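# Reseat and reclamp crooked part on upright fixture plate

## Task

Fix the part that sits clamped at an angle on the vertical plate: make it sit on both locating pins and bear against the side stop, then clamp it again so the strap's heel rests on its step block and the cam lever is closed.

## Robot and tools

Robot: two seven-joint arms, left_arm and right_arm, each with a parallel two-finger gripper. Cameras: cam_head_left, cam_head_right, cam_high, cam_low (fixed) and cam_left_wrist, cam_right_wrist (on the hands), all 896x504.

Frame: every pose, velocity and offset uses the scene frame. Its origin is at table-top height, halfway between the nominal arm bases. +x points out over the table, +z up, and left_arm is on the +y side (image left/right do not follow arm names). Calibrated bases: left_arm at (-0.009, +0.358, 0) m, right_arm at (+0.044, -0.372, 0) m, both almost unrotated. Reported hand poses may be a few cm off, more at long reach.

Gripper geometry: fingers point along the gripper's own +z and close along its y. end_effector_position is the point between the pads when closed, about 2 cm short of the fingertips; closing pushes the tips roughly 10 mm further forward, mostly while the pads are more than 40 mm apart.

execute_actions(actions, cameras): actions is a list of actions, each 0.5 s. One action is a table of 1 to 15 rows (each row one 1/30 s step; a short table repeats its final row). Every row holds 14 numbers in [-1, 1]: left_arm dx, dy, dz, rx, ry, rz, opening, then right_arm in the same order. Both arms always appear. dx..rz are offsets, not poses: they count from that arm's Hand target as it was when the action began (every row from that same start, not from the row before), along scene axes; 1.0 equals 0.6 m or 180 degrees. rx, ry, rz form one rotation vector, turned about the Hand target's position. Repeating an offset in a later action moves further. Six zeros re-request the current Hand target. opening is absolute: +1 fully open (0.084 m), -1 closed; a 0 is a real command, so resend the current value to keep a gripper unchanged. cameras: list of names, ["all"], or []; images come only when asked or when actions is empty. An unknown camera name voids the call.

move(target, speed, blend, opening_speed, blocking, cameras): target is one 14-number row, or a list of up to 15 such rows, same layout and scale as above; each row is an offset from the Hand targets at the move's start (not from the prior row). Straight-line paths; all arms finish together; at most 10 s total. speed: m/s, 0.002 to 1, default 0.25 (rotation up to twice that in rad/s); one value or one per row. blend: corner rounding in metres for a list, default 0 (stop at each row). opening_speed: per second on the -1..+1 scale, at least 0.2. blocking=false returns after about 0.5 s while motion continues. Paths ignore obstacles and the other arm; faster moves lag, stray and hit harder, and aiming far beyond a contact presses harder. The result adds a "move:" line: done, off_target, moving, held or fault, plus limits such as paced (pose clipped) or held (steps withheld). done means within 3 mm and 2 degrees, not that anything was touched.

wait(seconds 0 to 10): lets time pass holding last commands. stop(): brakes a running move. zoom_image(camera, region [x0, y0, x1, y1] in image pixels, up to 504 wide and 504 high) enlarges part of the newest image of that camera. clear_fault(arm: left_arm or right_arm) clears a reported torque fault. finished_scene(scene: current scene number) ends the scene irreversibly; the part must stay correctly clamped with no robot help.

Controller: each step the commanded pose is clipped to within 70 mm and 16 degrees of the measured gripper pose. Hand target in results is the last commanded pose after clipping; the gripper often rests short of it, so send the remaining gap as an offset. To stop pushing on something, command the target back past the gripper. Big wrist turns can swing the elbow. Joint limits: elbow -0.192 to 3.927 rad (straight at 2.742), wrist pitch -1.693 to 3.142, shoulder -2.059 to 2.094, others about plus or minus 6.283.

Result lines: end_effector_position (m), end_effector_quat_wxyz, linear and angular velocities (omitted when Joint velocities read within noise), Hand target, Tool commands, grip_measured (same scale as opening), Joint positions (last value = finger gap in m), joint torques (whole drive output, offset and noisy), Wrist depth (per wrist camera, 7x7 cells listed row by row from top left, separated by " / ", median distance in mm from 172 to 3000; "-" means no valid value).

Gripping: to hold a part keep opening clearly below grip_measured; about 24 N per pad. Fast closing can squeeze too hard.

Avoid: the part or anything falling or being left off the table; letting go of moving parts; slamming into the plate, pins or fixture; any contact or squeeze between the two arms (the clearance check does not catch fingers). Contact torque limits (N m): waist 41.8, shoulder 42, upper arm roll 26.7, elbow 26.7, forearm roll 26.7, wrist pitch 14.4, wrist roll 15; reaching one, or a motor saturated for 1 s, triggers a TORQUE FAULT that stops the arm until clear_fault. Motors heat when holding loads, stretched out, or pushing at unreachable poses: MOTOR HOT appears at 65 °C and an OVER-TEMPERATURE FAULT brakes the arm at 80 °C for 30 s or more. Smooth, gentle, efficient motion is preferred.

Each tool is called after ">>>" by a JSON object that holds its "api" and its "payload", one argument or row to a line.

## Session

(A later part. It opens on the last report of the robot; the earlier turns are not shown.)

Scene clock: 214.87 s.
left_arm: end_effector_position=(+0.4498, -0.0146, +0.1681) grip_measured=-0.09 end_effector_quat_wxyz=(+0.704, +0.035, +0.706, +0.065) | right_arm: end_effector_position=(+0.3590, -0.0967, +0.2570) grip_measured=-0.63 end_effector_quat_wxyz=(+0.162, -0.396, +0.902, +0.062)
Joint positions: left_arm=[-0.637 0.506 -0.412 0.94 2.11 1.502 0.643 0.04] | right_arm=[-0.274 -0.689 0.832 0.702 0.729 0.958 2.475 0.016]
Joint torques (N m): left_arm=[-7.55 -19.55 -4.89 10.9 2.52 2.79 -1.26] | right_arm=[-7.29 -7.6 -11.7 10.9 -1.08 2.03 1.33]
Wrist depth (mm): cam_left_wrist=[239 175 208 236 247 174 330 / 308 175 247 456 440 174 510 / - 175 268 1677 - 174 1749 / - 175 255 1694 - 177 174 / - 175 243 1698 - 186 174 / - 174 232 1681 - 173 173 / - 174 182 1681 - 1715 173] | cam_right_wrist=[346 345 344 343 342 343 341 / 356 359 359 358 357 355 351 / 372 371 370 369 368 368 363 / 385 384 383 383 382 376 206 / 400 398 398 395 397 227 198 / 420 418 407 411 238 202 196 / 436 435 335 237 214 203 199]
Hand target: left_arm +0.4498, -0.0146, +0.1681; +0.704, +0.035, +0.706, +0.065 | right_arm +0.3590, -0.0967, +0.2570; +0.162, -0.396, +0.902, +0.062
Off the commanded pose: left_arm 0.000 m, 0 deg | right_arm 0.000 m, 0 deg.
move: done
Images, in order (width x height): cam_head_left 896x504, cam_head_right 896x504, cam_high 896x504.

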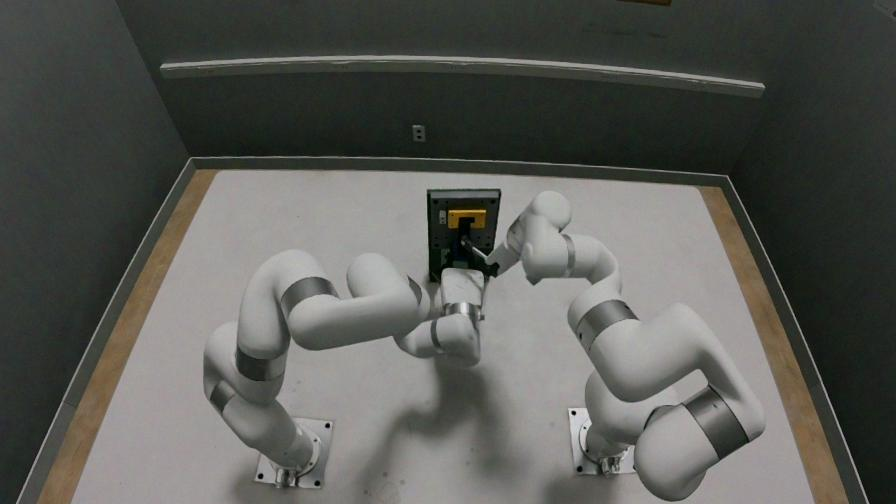

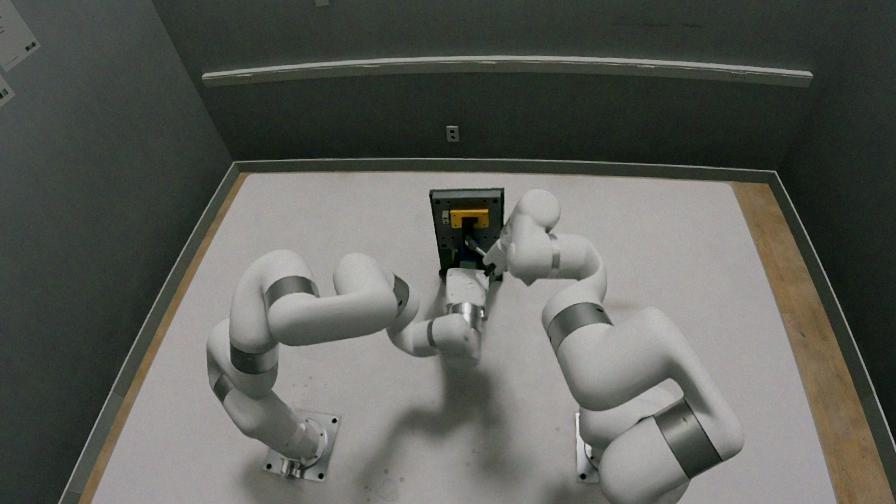

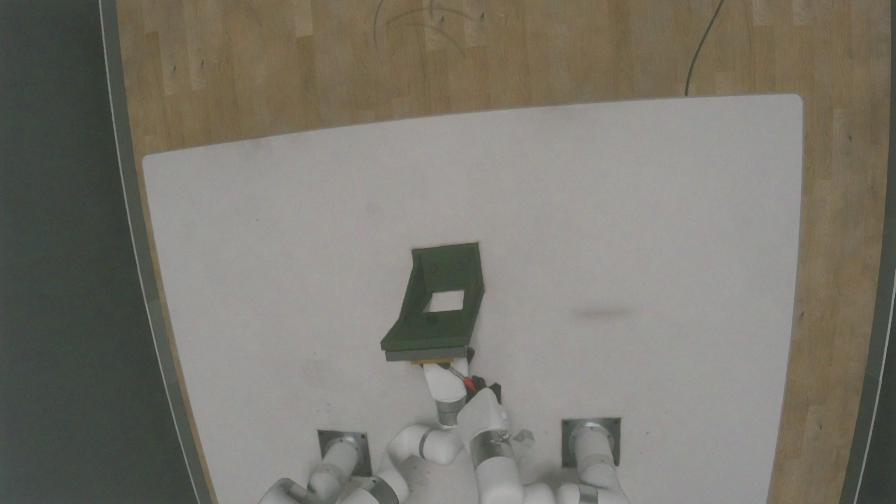

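>>> {"api": "move", "payload": {
  "target": [
    [0, 0, 0, 0, 0, 0, -0.5, 0, 0, 0, 0, 0, 0, 0.0],
    [0, 0, 0, 0, 0, 0, -0.5, -0.0283, -0.0283, 0.11, 0, 0, 0, 0.0],
    [0, 0, 0, 0, 0, 0, -0.5, 0.068, -0.1555, 0.138, 0.1313, -0.0546, 0.1169, -1],
    [0, 0, 0, 0, 0, 0, -0.5, 0.1467, -0.0472, 0.08, 0.2627, -0.1092, 0.2337, -1]
  ],
  "speed": 0.3,
  "blend": [0, 0.02, 0, 0],
  "cameras": ["cam_head_left", "cam_head_right", "cam_high", "cam_right_wrist", "cam_low"]
}}

>>> {"api": "zoom_image", "payload": {
  "camera": "cam_head_left",
  "region": [400, 150, 560, 310]
}}

>>> {"api": "zoom_image", "payload": {
  "camera": "cam_head_right",
  "region": [400, 150, 560, 310]
}}

Scene clock: 243.77 s.
left_arm: end_effector_position=(+0.4498, -0.0146, +0.1681) grip_measured=-0.09 end_effector_quat_wxyz=(+0.704, +0.035, +0.706, +0.065) | right_arm: end_effector_position=(+0.4470, -0.1250, +0.3050) grip_measured=-1.00 end_effector_quat_wxyz=(-0.415, +0.592, -0.567, -0.396)
Joint positions: left_arm=[-0.637 0.506 -0.412 0.94 2.11 1.502 0.643 0.04] | right_arm=[-0.011 -0.126 0.075 0.831 1.326 1.321 0.955 0]
Joint torques (N m): left_arm=[8.02 -20.42 -4.46 14.1 -0.2 0.52 1.12] | right_arm=[5.75 -10.56 -3.54 20.76 3.66 2.08 -1.57]
Wrist depth (mm): cam_left_wrist=[239 175 208 237 247 175 330 / 307 175 247 455 440 174 510 / - 175 268 1690 - 174 1732 / - 175 255 1681 - 177 174 / - 174 243 1673 - 186 174 / - 175 232 1690 - 174 173 / - 174 182 1681 - 1706 173] | cam_right_wrist=[471 223 220 374 443 438 431 / 551 - 211 214 269 230 246 / 669 - 200 199 254 236 229 / 2271 - 185 193 296 266 257 / 2172 - 177 199 1093 1064 1034 / 2138 - - 181 244 2099 186 / 2050 - - 198 2014 2050 2062]
Hand target: left_arm +0.4498, -0.0146, +0.1681; +0.704, +0.035, +0.706, +0.065 | right_arm +0.4471, -0.1250, +0.3050; -0.415, +0.592, -0.567, -0.396
Off the commanded pose: left_arm 0.000 m, 0 deg | right_arm 0.000 m, 0 deg.
move: done
Images, in order (width x height): cam_head_left 896x504, cam_head_right 896x504, cam_high 896x504, cam_low 896x504, cam_right_wrist 896x504.

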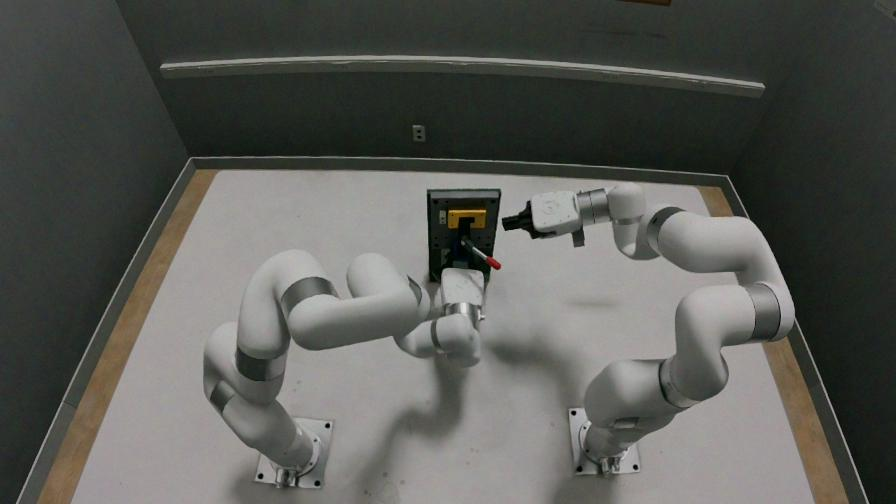

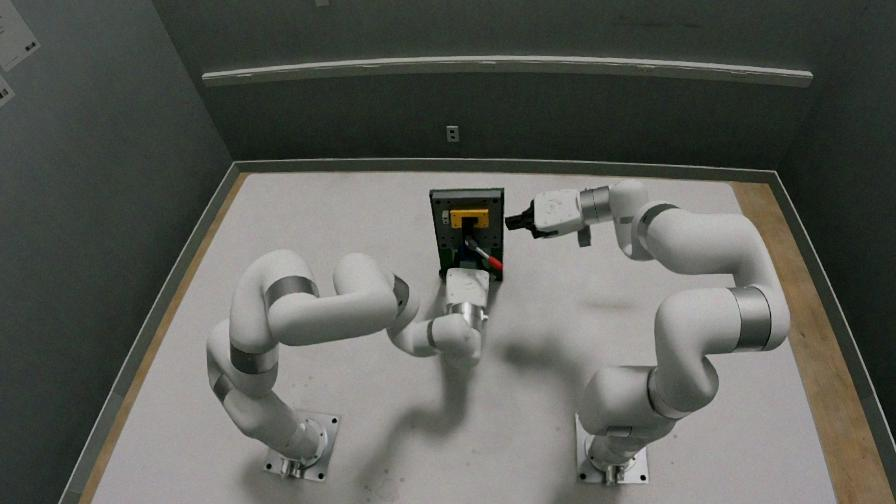

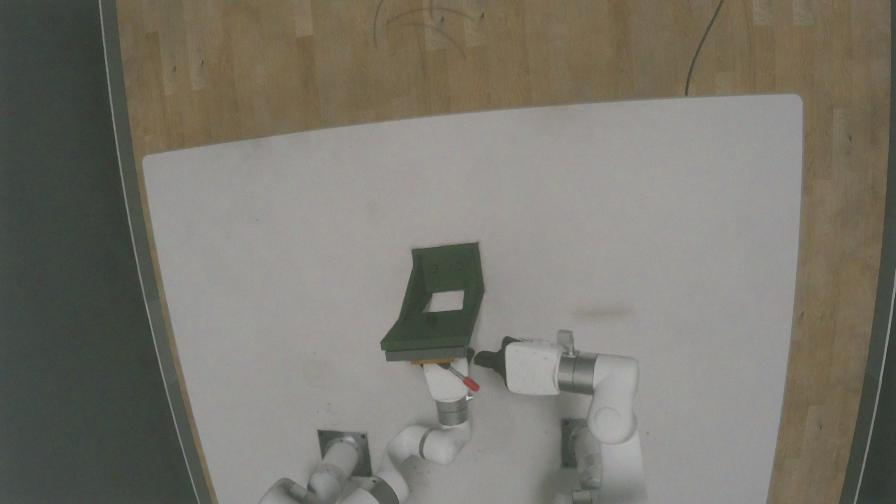

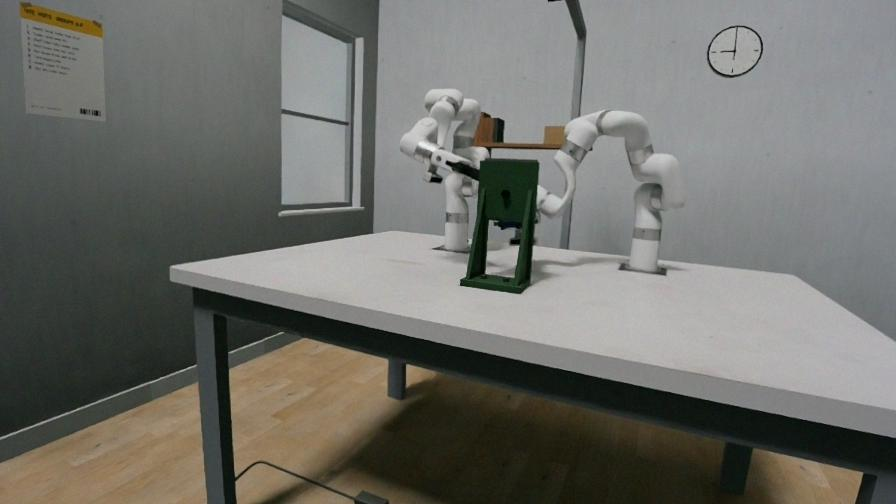

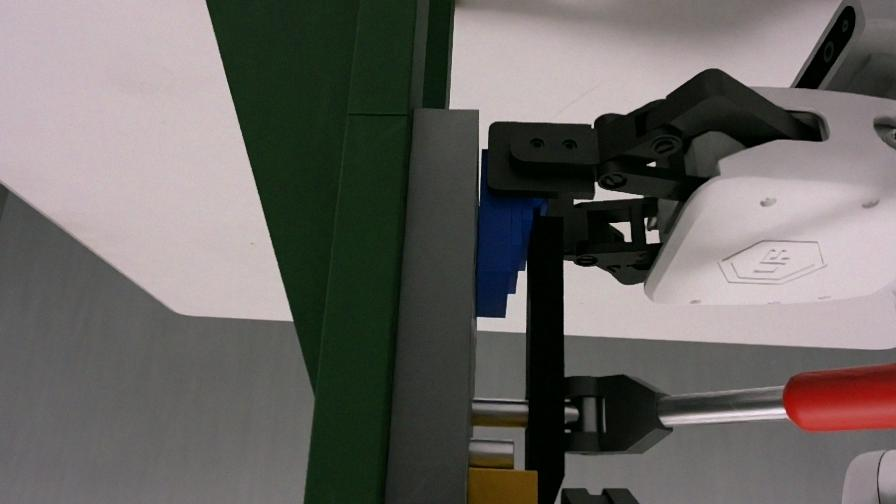

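Scaled by 3.150.

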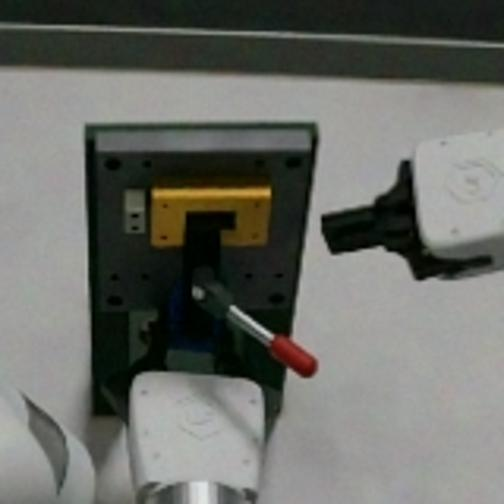

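Scaled by 3.150.

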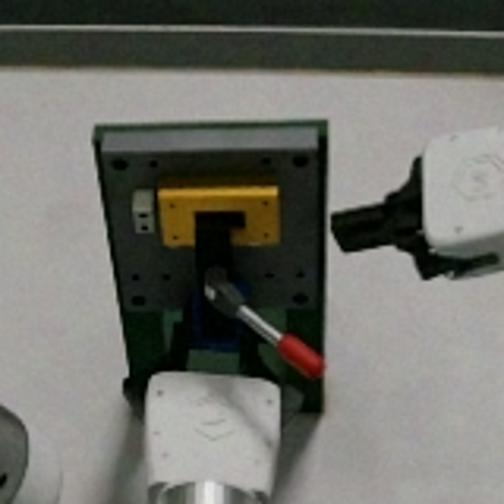

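>>> {"api": "zoom_image", "payload": {
  "camera": "cam_right_wrist",
  "region": [440, 100, 700, 504]
}}

Scaled by 1.248.

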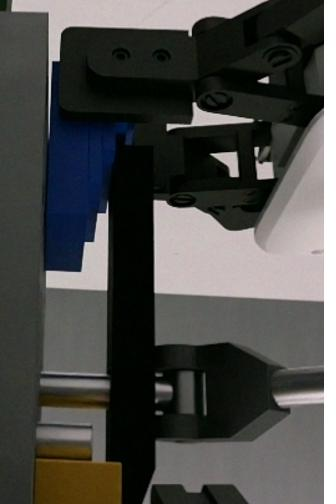

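>>> {"api": "move", "payload": {
  "target": [0, 0, 0, 0, 0, 0, -0.5, 0, 0.05, 0, 0, 0, 0, -1],
  "speed": 0.06,
  "cameras": ["cam_head_left", "cam_head_right", "cam_right_wrist"]
}}

>>> {"api": "zoom_image", "payload": {
  "camera": "cam_head_left",
  "region": [420, 180, 520, 280]
}}

>>> {"api": "zoom_image", "payload": {
  "camera": "cam_head_right",
  "region": [420, 180, 520, 280]
}}

Scene clock: 258.03 s.
left_arm: end_effector_position=(+0.4498, -0.0146, +0.1681) grip_measured=-0.09 end_effector_quat_wxyz=(+0.704, +0.035, +0.706, +0.065) | right_arm: end_effector_position=(+0.4470, -0.0951, +0.3050) grip_measured=-1.00 end_effector_quat_wxyz=(-0.415, +0.592, -0.567, -0.396)
Joint positions: left_arm=[-0.637 0.506 -0.412 0.94 2.11 1.502 0.643 0.04] | right_arm=[0.028 -0.115 0.121 0.839 1.375 1.256 0.969 0]
Joint torques (N m): left_arm=[7.22 -21.07 -5.29 14.14 -0.14 0.62 1.01] | right_arm=[5.49 -11.4 2.51 21.27 3.71 -1.6 1.12]
Wrist depth (mm): cam_left_wrist=[239 175 208 236 247 174 330 / 307 175 247 457 440 174 510 / - 175 268 1694 - 174 1754 / - 175 255 1690 - 176 174 / - 175 243 1681 - 186 174 / - 174 232 1677 - 174 173 / - 174 182 1681 - 1706 173] | cam_right_wrist=[472 187 185 351 446 201 411 / 551 179 178 174 226 214 203 / 666 - - 227 235 226 213 / - - - 218 228 264 249 / - - - 1007 987 1050 1017 / - - - - 211 201 2099 / - - - - 2002 2038 2026]
Hand target: left_arm +0.4498, -0.0146, +0.1681; +0.704, +0.035, +0.706, +0.065 | right_arm +0.4471, -0.0950, +0.3050; -0.415, +0.592, -0.567, -0.396
Off the commanded pose: left_arm 0.000 m, 0 deg | right_arm 0.000 m, 0 deg.
move: done
Images, in order (width x height): cam_head_left 896x504, cam_head_right 896x504, cam_right_wrist 896x504.

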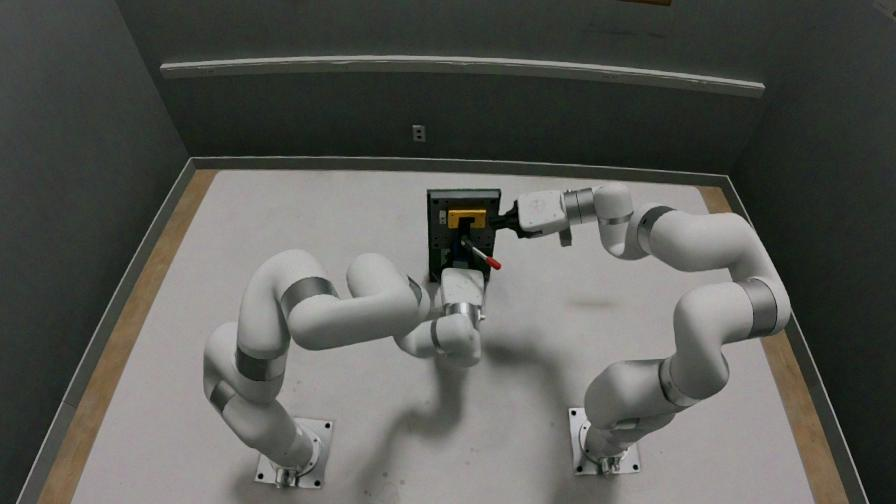

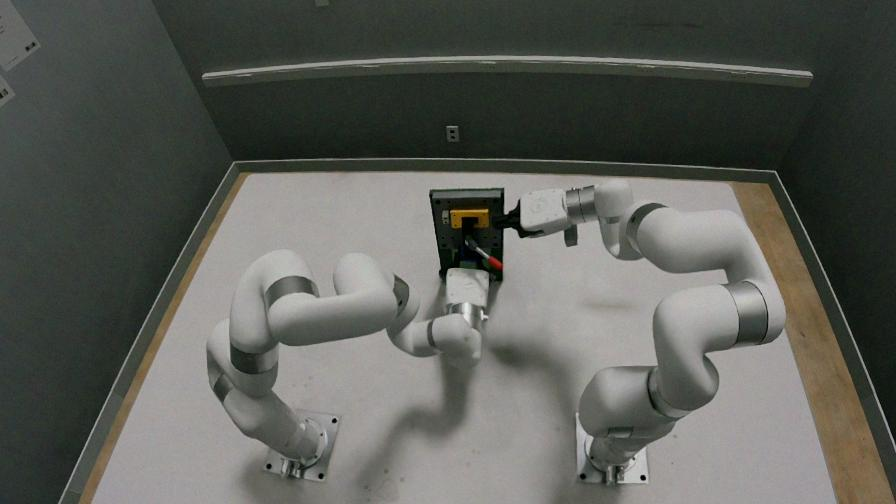

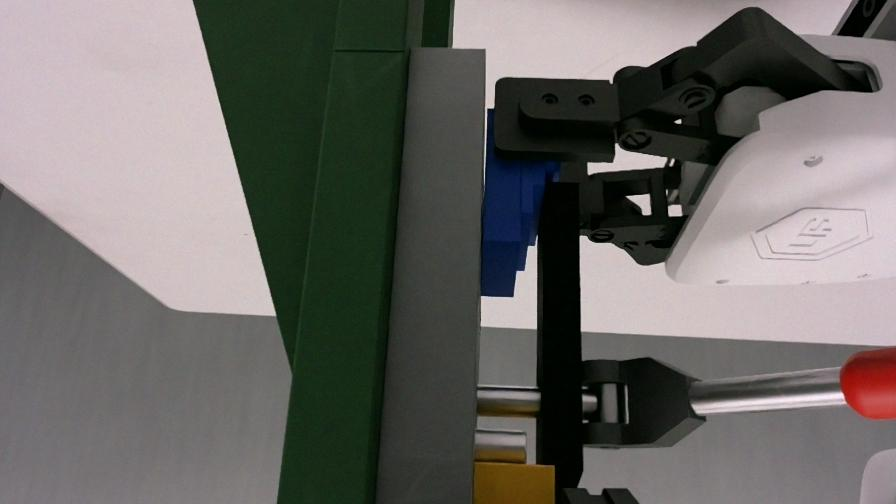

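Scaled by 5.040.

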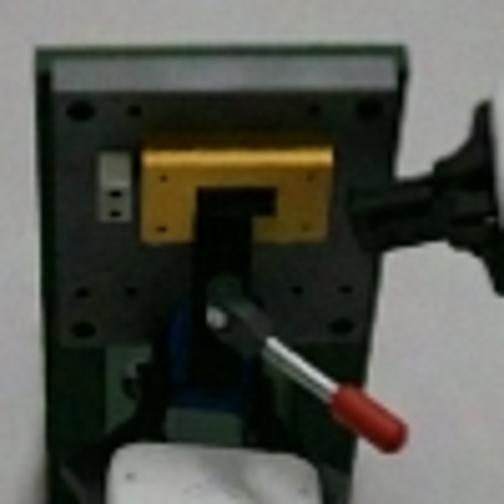

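Scaled by 5.040.

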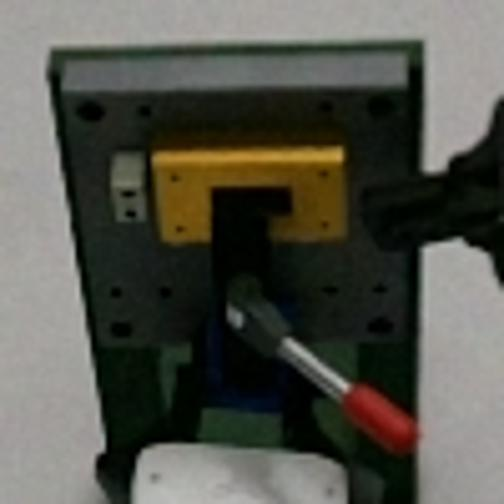

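>>> {"api": "move", "payload": {
  "target": [0, 0, 0, 0, 0, 0, -0.5, 0, 0.015, 0, 0, 0, 0, -1],
  "speed": 0.03,
  "cameras": ["cam_head_left", "cam_head_right"]
}}

>>> {"api": "zoom_image", "payload": {
  "camera": "cam_head_left",
  "region": [420, 180, 520, 280]
}}

>>> {"api": "zoom_image", "payload": {
  "camera": "cam_head_right",
  "region": [420, 180, 520, 280]
}}

Scene clock: 262.43 s.
left_arm: end_effector_position=(+0.4498, -0.0146, +0.1681) grip_measured=-0.09 end_effector_quat_wxyz=(+0.704, +0.035, +0.706, +0.065) | right_arm: end_effector_position=(+0.4470, -0.0860, +0.3050) grip_measured=-1.00 end_effector_quat_wxyz=(-0.415, +0.592, -0.567, -0.396)
Joint positions: left_arm=[-0.637 0.506 -0.412 0.94 2.11 1.502 0.643 0.04] | right_arm=[0.04 -0.111 0.134 0.844 1.389 1.237 0.973 0]
Joint torques (N m): left_arm=[6.73 -21.55 -5.62 14.14 -0.15 0.56 1.28] | right_arm=[4.83 -10.78 2.03 22.89 4.49 -2.52 1.39]
Wrist depth (mm): cam_left_wrist=[239 175 208 236 247 174 330 / 307 175 247 456 440 174 511 / - 175 268 1686 - 174 1763 / - 175 255 1711 - 177 174 / - 175 243 1698 - 186 174 / - 174 232 1698 - 174 173 / - 174 182 1686 - 1706 173] | cam_right_wrist=[- 175 176 429 425 196 204 / - - - - 219 210 192 / - - - - 233 230 210 / - - - 208 218 252 248 / - - - 1011 990 1053 1029 / - - - - 203 193 2062 / - - - - 2026 2014 2032]
Hand target: left_arm +0.4498, -0.0146, +0.1681; +0.704, +0.035, +0.706, +0.065 | right_arm +0.4471, -0.0860, +0.3050; -0.415, +0.592, -0.567, -0.396
Off the commanded pose: left_arm 0.000 m, 0 deg | right_arm 0.000 m, 0 deg.
move: done
Images, in order (width x height): cam_head_left 896x504, cam_head_right 896x504.

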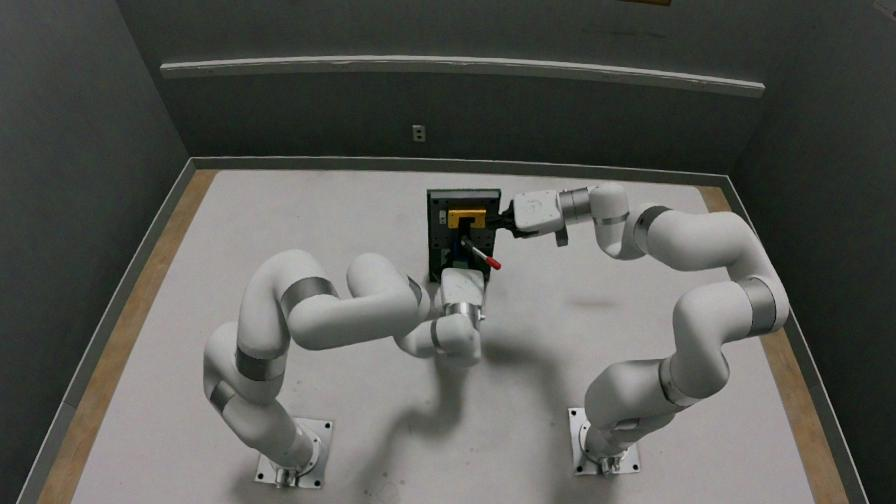

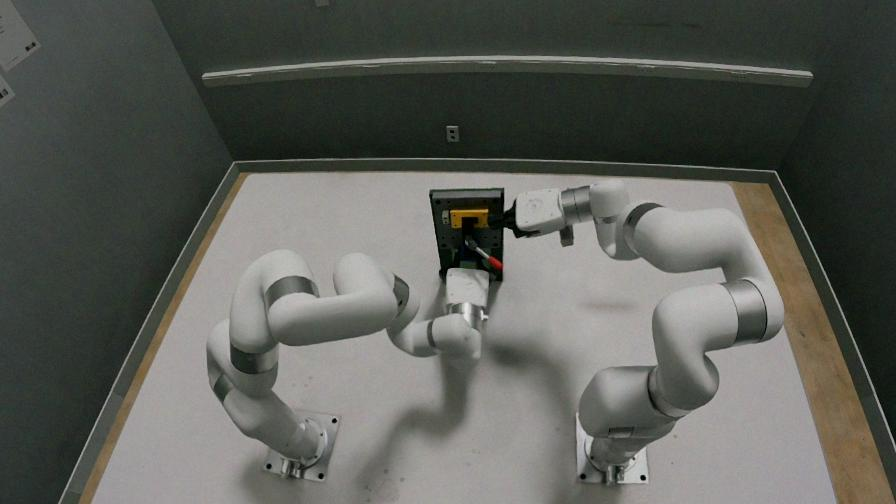

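Scaled by 5.040.

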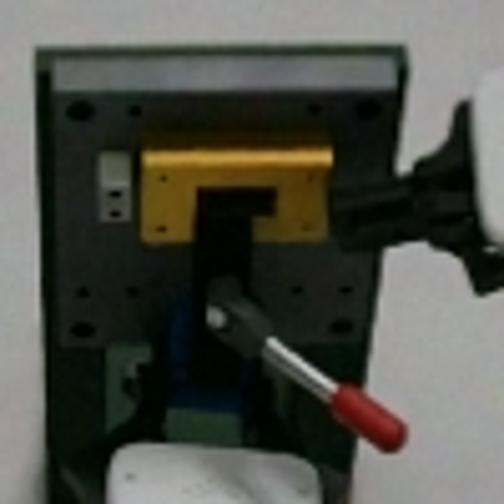

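Scaled by 5.040.

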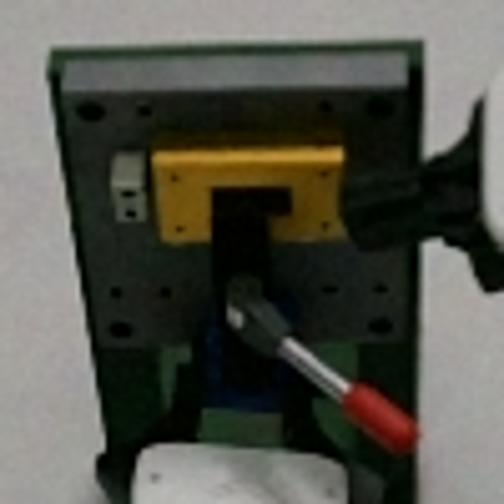

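>>> {"api": "move", "payload": {
  "target": [0, 0, 0, 0, 0, 0, -0.5, 0, 0.005, 0, 0, 0, 0, -1],
  "speed": 0.02,
  "cameras": ["cam_head_left", "cam_head_right"]
}}

>>> {"api": "zoom_image", "payload": {
  "camera": "cam_head_left",
  "region": [420, 180, 520, 280]
}}

>>> {"api": "zoom_image", "payload": {
  "camera": "cam_head_right",
  "region": [420, 180, 520, 280]
}}

Scene clock: 265.20 s.
left_arm: end_effector_position=(+0.4498, -0.0146, +0.1681) grip_measured=-0.09 end_effector_quat_wxyz=(+0.704, +0.035, +0.706, +0.065) | right_arm: end_effector_position=(+0.4470, -0.0831, +0.3050) grip_measured=-1.00 end_effector_quat_wxyz=(-0.415, +0.592, -0.567, -0.396)
Joint positions: left_arm=[-0.637 0.506 -0.412 0.94 2.11 1.502 0.643 0.04] | right_arm=[0.044 -0.109 0.139 0.845 1.393 1.23 0.974 0]
Joint torques (N m): left_arm=[6.79 -21.69 -5.59 14.04 -0.05 0.6 1.05] | right_arm=[4.02 -11.11 0.53 26.24 6.07 -4.86 1.45]
Wrist depth (mm): cam_left_wrist=[239 175 208 236 247 174 330 / 307 175 247 456 440 174 511 / - 175 268 1698 - 174 1736 / - 175 255 1694 - 177 174 / - 175 243 1698 - 186 174 / - 174 232 1690 - 173 173 / - 174 182 1681 - 1715 173] | cam_right_wrist=[- - - 429 425 195 195 / - - - - 215 208 189 / - - - - 231 229 209 / - - - 206 215 251 247 / - - - 1016 987 1046 1004 / - - - 188 200 192 2080 / - - - - 2050 2014 2014]
Hand target: left_arm +0.4498, -0.0146, +0.1681; +0.704, +0.035, +0.706, +0.065 | right_arm +0.4471, -0.0830, +0.3050; -0.415, +0.592, -0.567, -0.396
Off the commanded pose: left_arm 0.000 m, 0 deg | right_arm 0.000 m, 0 deg.
move: done
Images, in order (width x height): cam_head_left 896x504, cam_head_right 896x504.

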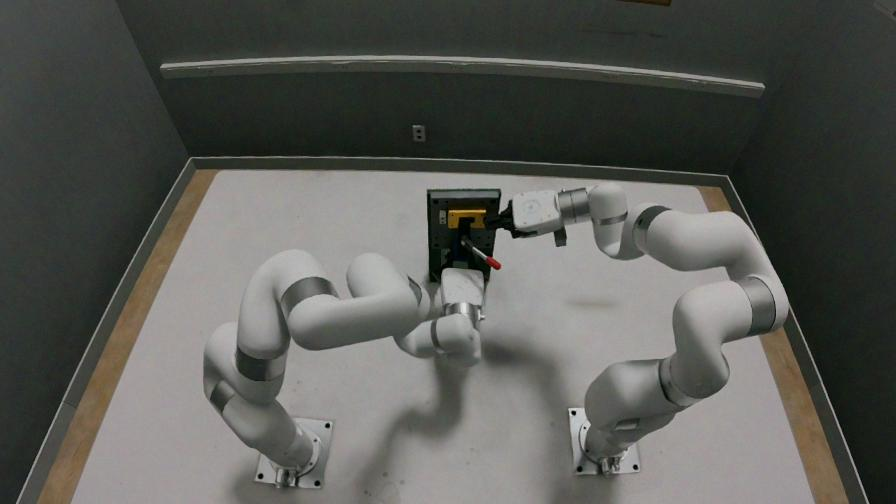

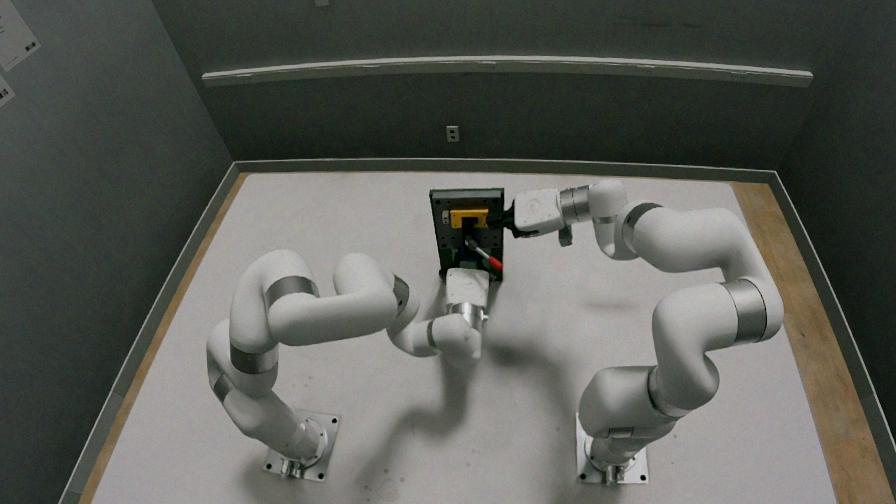

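Scaled by 5.040.

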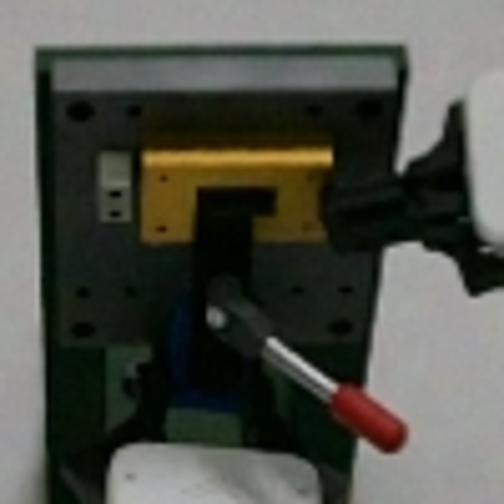

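Scaled by 5.040.

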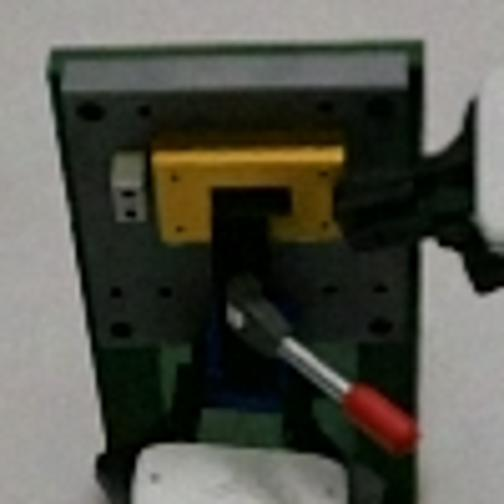

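>>> {"api": "zoom_image", "payload": {
  "camera": "cam_head_left",
  "region": [435, 200, 495, 240]
}}

>>> {"api": "zoom_image", "payload": {
  "camera": "cam_head_right",
  "region": [435, 200, 495, 240]
}}

Scaled by 8.400.

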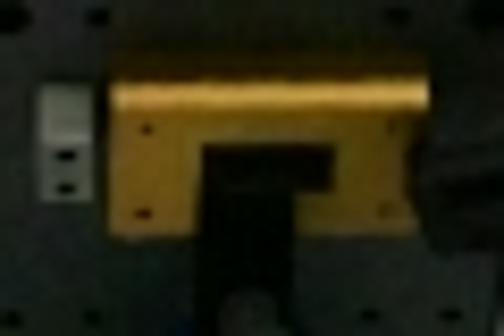

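Scaled by 8.400.

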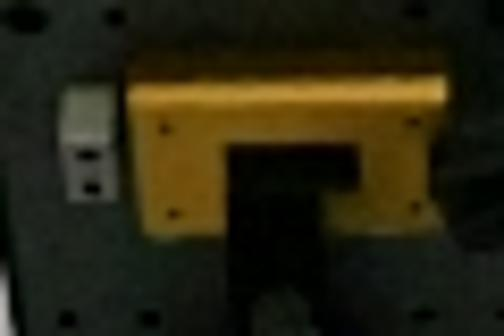

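>>> {"api": "move", "payload": {
  "target": [
    [0, 0, 0, 0, 0, 0, -0.5, 0, -0.02, 0, 0, 0, 0, -1],
    [0, 0, 0, 0, 0, 0, -0.5, 0.0183, -0.02, 0, 0, 0, 0, -1],
    [0, 0, 0, 0, 0, 0, -0.5, 0.0183, -0.002, 0, 0, 0, 0, -1]
  ],
  "speed": 0.04,
  "cameras": ["cam_head_left", "cam_head_right", "cam_right_wrist"]
}}

>>> {"api": "zoom_image", "payload": {
  "camera": "cam_head_left",
  "region": [435, 200, 495, 240]
}}

>>> {"api": "zoom_image", "payload": {
  "camera": "cam_head_right",
  "region": [435, 200, 495, 240]
}}

Scene clock: 281.73 s.
left_arm: end_effector_position=(+0.4498, -0.0146, +0.1681) grip_measured=-0.09 end_effector_quat_wxyz=(+0.704, +0.035, +0.706, +0.065) | right_arm: end_effector_position=(+0.4580, -0.0843, +0.3050) grip_measured=-1.00 end_effector_quat_wxyz=(-0.415, +0.592, -0.567, -0.396)
Joint positions: left_arm=[-0.637 0.506 -0.412 0.94 2.11 1.502 0.643 0.04] | right_arm=[0.041 -0.074 0.135 0.882 1.385 1.233 0.976 0]
Joint torques (N m): left_arm=[6.9 -21.91 -5.65 14.07 0.17 0.73 1.06] | right_arm=[6.61 -12.03 3.71 21.58 4 -1.34 1.26]
Wrist depth (mm): cam_left_wrist=[239 175 208 236 247 174 330 / 307 175 247 456 440 174 511 / - 175 268 1706 - 174 1741 / - 175 254 1698 - 177 174 / - 175 243 1694 - 186 173 / - 174 232 1694 - 173 173 / - 174 182 1677 - 1711 173] | cam_right_wrist=[471 - 175 429 443 198 193 / 549 - - - 218 210 192 / 662 - - - 219 262 210 / 2249 - - - 218 266 247 / 2119 - - 1110 1084 1045 1010 / - - - - 206 197 183 / - - - - 2008 2002 2020]
Hand target: left_arm +0.4498, -0.0146, +0.1681; +0.704, +0.035, +0.706, +0.065 | right_arm +0.4580, -0.0842, +0.3050; -0.415, +0.592, -0.567, -0.396
Off the commanded pose: left_arm 0.000 m, 0 deg | right_arm 0.000 m, 0 deg.
MOTOR HOT: joint 4 (elbow) of the right arm reports 65 °C; the controller stops that arm at 80 °C. To cool a motor, set the load down, stop pushing, or move to a pose that needs little force. At that limit the right arm can sag while its brakes close.
move: done
Images, in order (width x height): cam_head_left 896x504, cam_head_right 896x504, cam_right_wrist 896x504.

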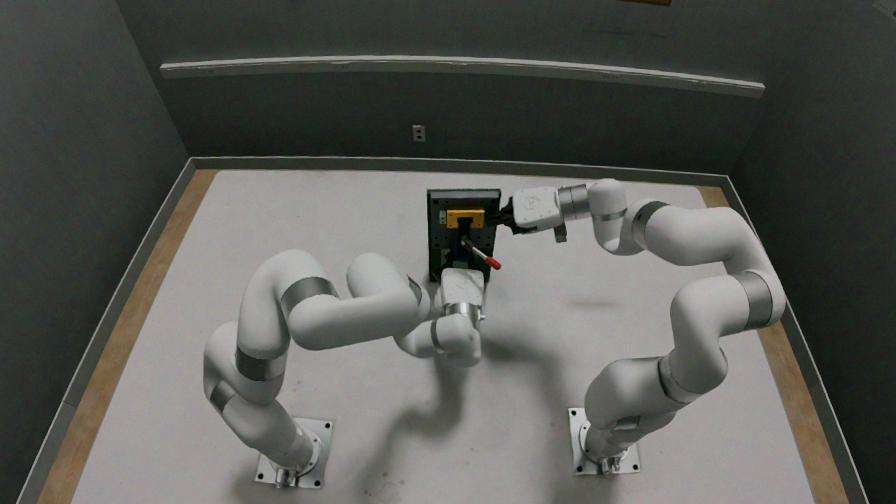

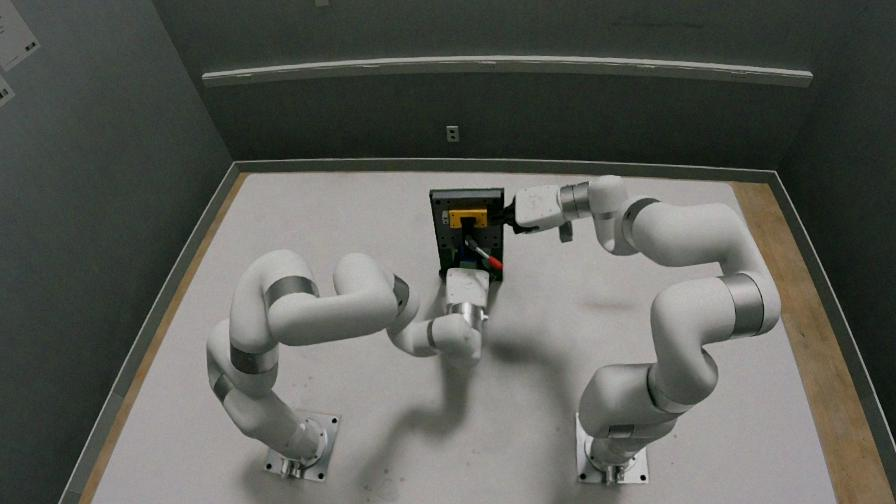

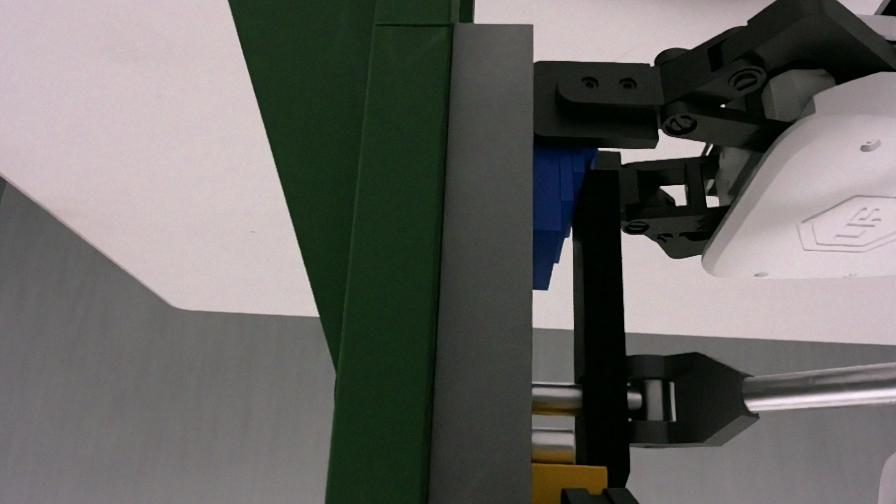

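Scaled by 8.400.

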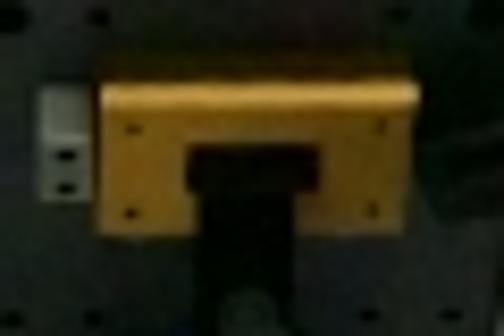

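Scaled by 8.400.

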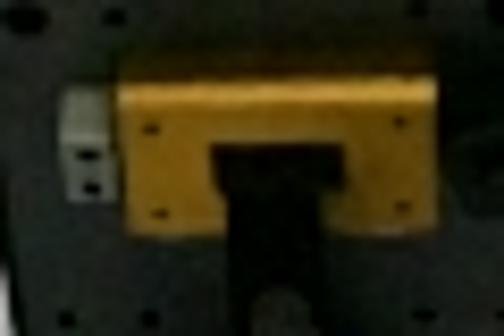

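>>> {"api": "move", "payload": {
  "target": [0, 0, 0, 0, 0, 0, -0.5, 0, 0.0045, 0, 0, 0, 0, -1],
  "speed": 0.02,
  "cameras": ["cam_head_left", "cam_head_right"]
}}

>>> {"api": "zoom_image", "payload": {
  "camera": "cam_head_left",
  "region": [435, 200, 495, 240]
}}

>>> {"api": "zoom_image", "payload": {
  "camera": "cam_head_right",
  "region": [435, 200, 495, 240]
}}

Scene clock: 285.27 s.
left_arm: end_effector_position=(+0.4498, -0.0146, +0.1681) grip_measured=-0.09 end_effector_quat_wxyz=(+0.704, +0.035, +0.706, +0.065) | right_arm: end_effector_position=(+0.4581, -0.0817, +0.3050) grip_measured=-1.00 end_effector_quat_wxyz=(-0.415, +0.592, -0.567, -0.396)
Joint positions: left_arm=[-0.637 0.506 -0.412 0.94 2.11 1.502 0.643 0.04] | right_arm=[0.044 -0.073 0.139 0.883 1.388 1.227 0.977 0]
Joint torques (N m): left_arm=[6.59 -22.62 -5.67 14.07 0.19 0.64 1.1] | right_arm=[8.99 -11.6 8.18 22.26 4.82 -1.12 1.29]
Wrist depth (mm): cam_left_wrist=[239 175 208 236 247 174 330 / 307 175 247 456 440 174 510 / - 175 268 1681 - 174 1745 / - 175 255 1706 - 177 174 / - 175 243 1690 - 186 173 / - 175 232 1681 - 174 173 / - 174 182 1686 - 1715 173] | cam_right_wrist=[470 - - - 423 196 192 / 552 - - - 215 209 190 / 669 - - - 217 260 208 / - - - - 217 265 247 / 2106 - - 1117 1079 1050 1013 / - - - - 205 196 2050 / - - - - 2020 2008 2032]
Hand target: left_arm +0.4498, -0.0146, +0.1681; +0.704, +0.035, +0.706, +0.065 | right_arm +0.4580, -0.0815, +0.3050; -0.415, +0.592, -0.567, -0.396
Off the commanded pose: left_arm 0.000 m, 0 deg | right_arm 0.000 m, 0 deg.
MOTOR HOT: still on. Joint 4 (elbow) of the right arm reports 65 °C.
move: done
Images, in order (width x height): cam_head_left 896x504, cam_head_right 896x504.

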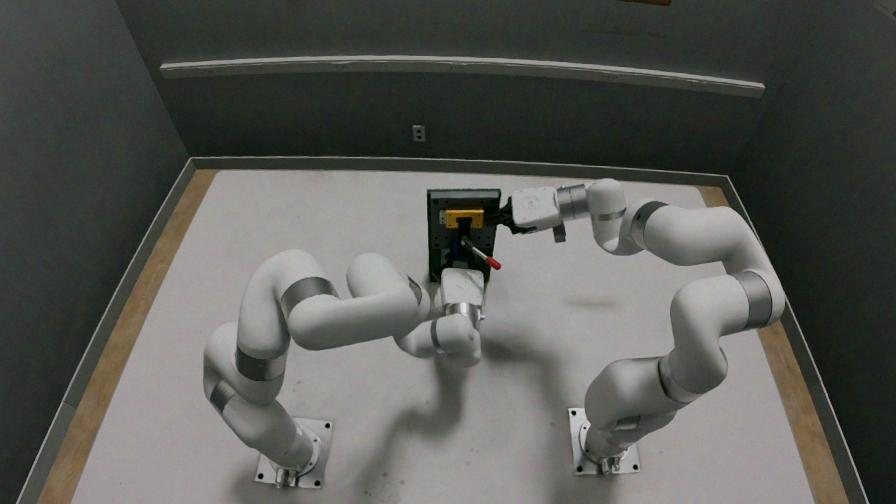

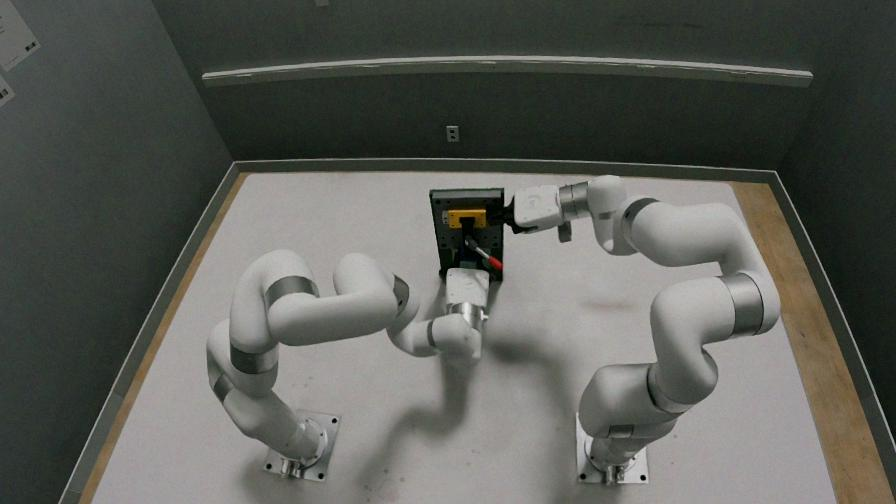

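Scaled by 8.400.

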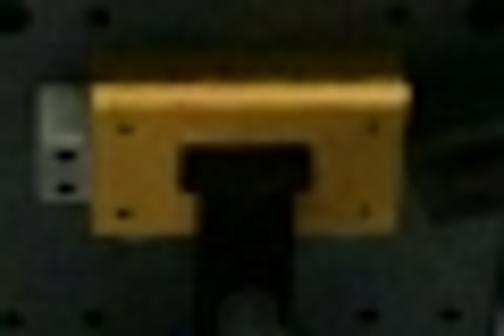

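Scaled by 8.400.

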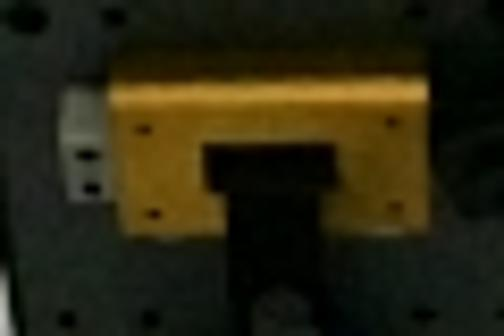

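>>> {"api": "move", "payload": {
  "target": [
    [0, 0, 0, 0, 0, 0, -0.5, 0, -0.075, 0.0167, 0, 0, 0, -1],
    [0, 0, 0, 0, 0, 0, -0.5, -0.13, -0.181, 0.058, -0.1313, 0.0546, -0.1169, 0.0],
    [0, 0, 0, 0, 0, 0, -0.5, -0.1933, -0.0537, 0.03, -0.2627, 0.1092, -0.2337, 0.0],
    [0, 0, 0, 0, 0, 0, -0.5, -0.165, -0.0253, -0.08, -0.2627, 0.1092, -0.2337, -0.8]
  ],
  "speed": [0.15, 0.35, 0.35, 0.15],
  "blend": [0.01, 0, 0.01, 0],
  "cameras": ["cam_head_left", "cam_head_right"]
}}

>>> {"api": "zoom_image", "payload": {
  "camera": "cam_head_left",
  "region": [420, 180, 520, 280]
}}

>>> {"api": "zoom_image", "payload": {
  "camera": "cam_head_right",
  "region": [420, 180, 520, 280]
}}

Scene clock: 296.83 s.
left_arm: end_effector_position=(+0.4498, -0.0146, +0.1681) grip_measured=-0.09 end_effector_quat_wxyz=(+0.704, +0.035, +0.706, +0.065) | right_arm: end_effector_position=(+0.3590, -0.0967, +0.2570) grip_measured=-0.63 end_effector_quat_wxyz=(+0.162, -0.396, +0.902, +0.062)
Joint positions: left_arm=[-0.637 0.506 -0.412 0.94 2.11 1.502 0.643 0.04] | right_arm=[-0.256 -0.677 0.82 0.7 0.712 0.948 2.487 0.016]
Joint torques (N m): left_arm=[6.63 -22.56 -5.6 13.93 0.42 0.87 1.16] | right_arm=[-6.12 3.09 -7.43 20.39 2.77 -4.14 1.04]
Wrist depth (mm): cam_left_wrist=[239 175 208 236 247 174 330 / 307 175 247 455 439 174 509 / - 175 268 1686 - 174 1736 / - 175 255 1702 - 177 174 / - 175 243 1698 - 186 173 / - 174 232 1694 - 174 173 / - 174 182 1677 - 1715 173] | cam_right_wrist=[344 344 343 343 342 341 340 / 355 360 357 358 356 356 352 / 370 372 370 369 369 366 363 / 385 384 384 382 381 378 206 / 400 397 396 396 396 226 199 / 417 417 407 410 239 202 195 / 435 435 338 236 215 202 198]
Hand target: left_arm +0.4498, -0.0146, +0.1681; +0.704, +0.035, +0.706, +0.065 | right_arm +0.3590, -0.0967, +0.2570; +0.162, -0.396, +0.902, +0.062
Off the commanded pose: left_arm 0.000 m, 0 deg | right_arm 0.000 m, 0 deg.
MOTOR HOT: still on. Joint 4 (elbow) of the right arm reports 63 °C.
move: done
Images, in order (width x height): cam_head_left 896x504, cam_head_right 896x504.

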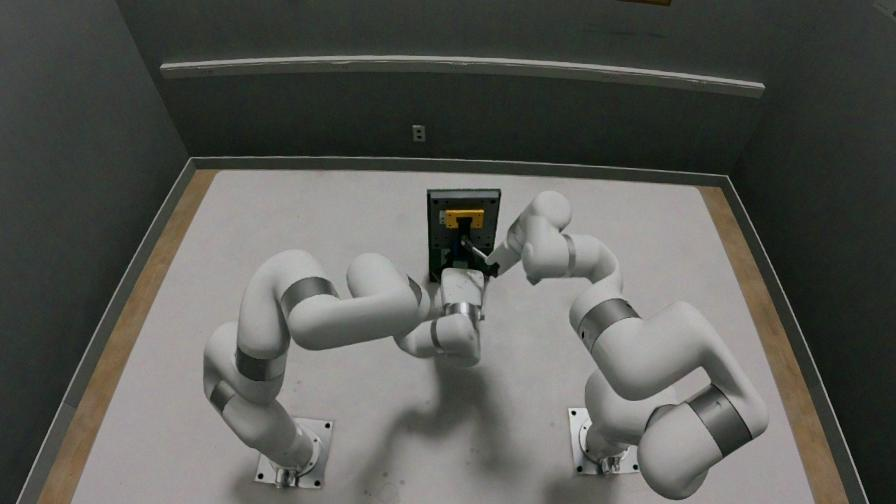

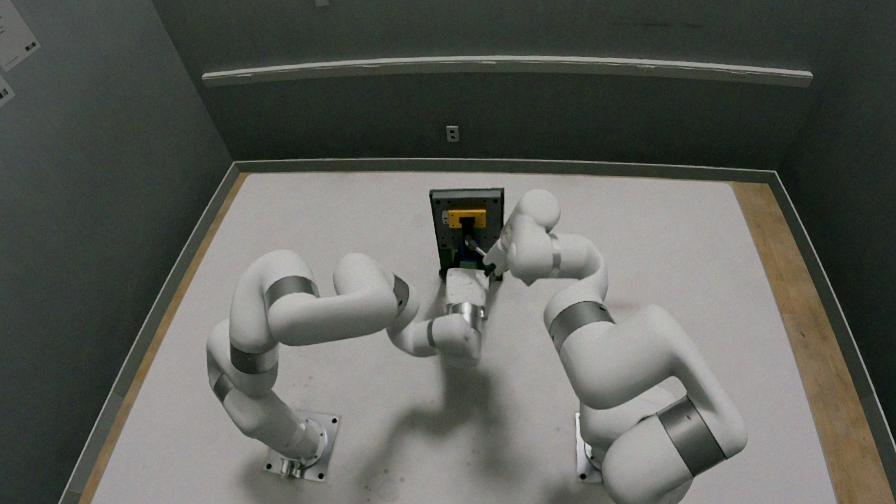

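Scaled by 5.040.

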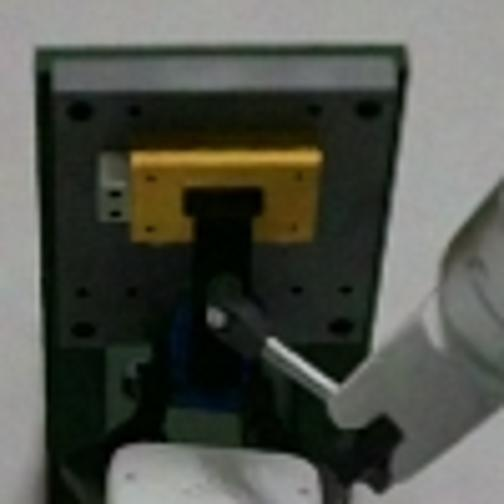

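Scaled by 5.040.

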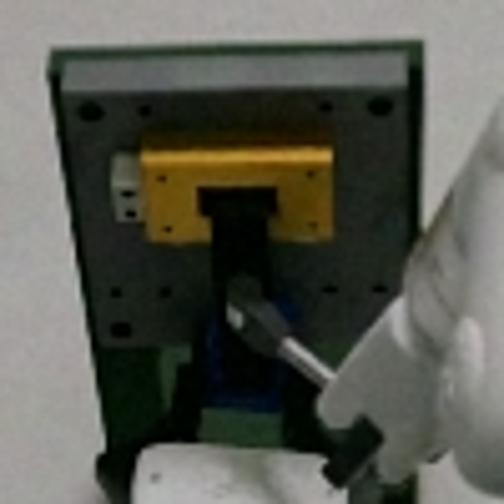

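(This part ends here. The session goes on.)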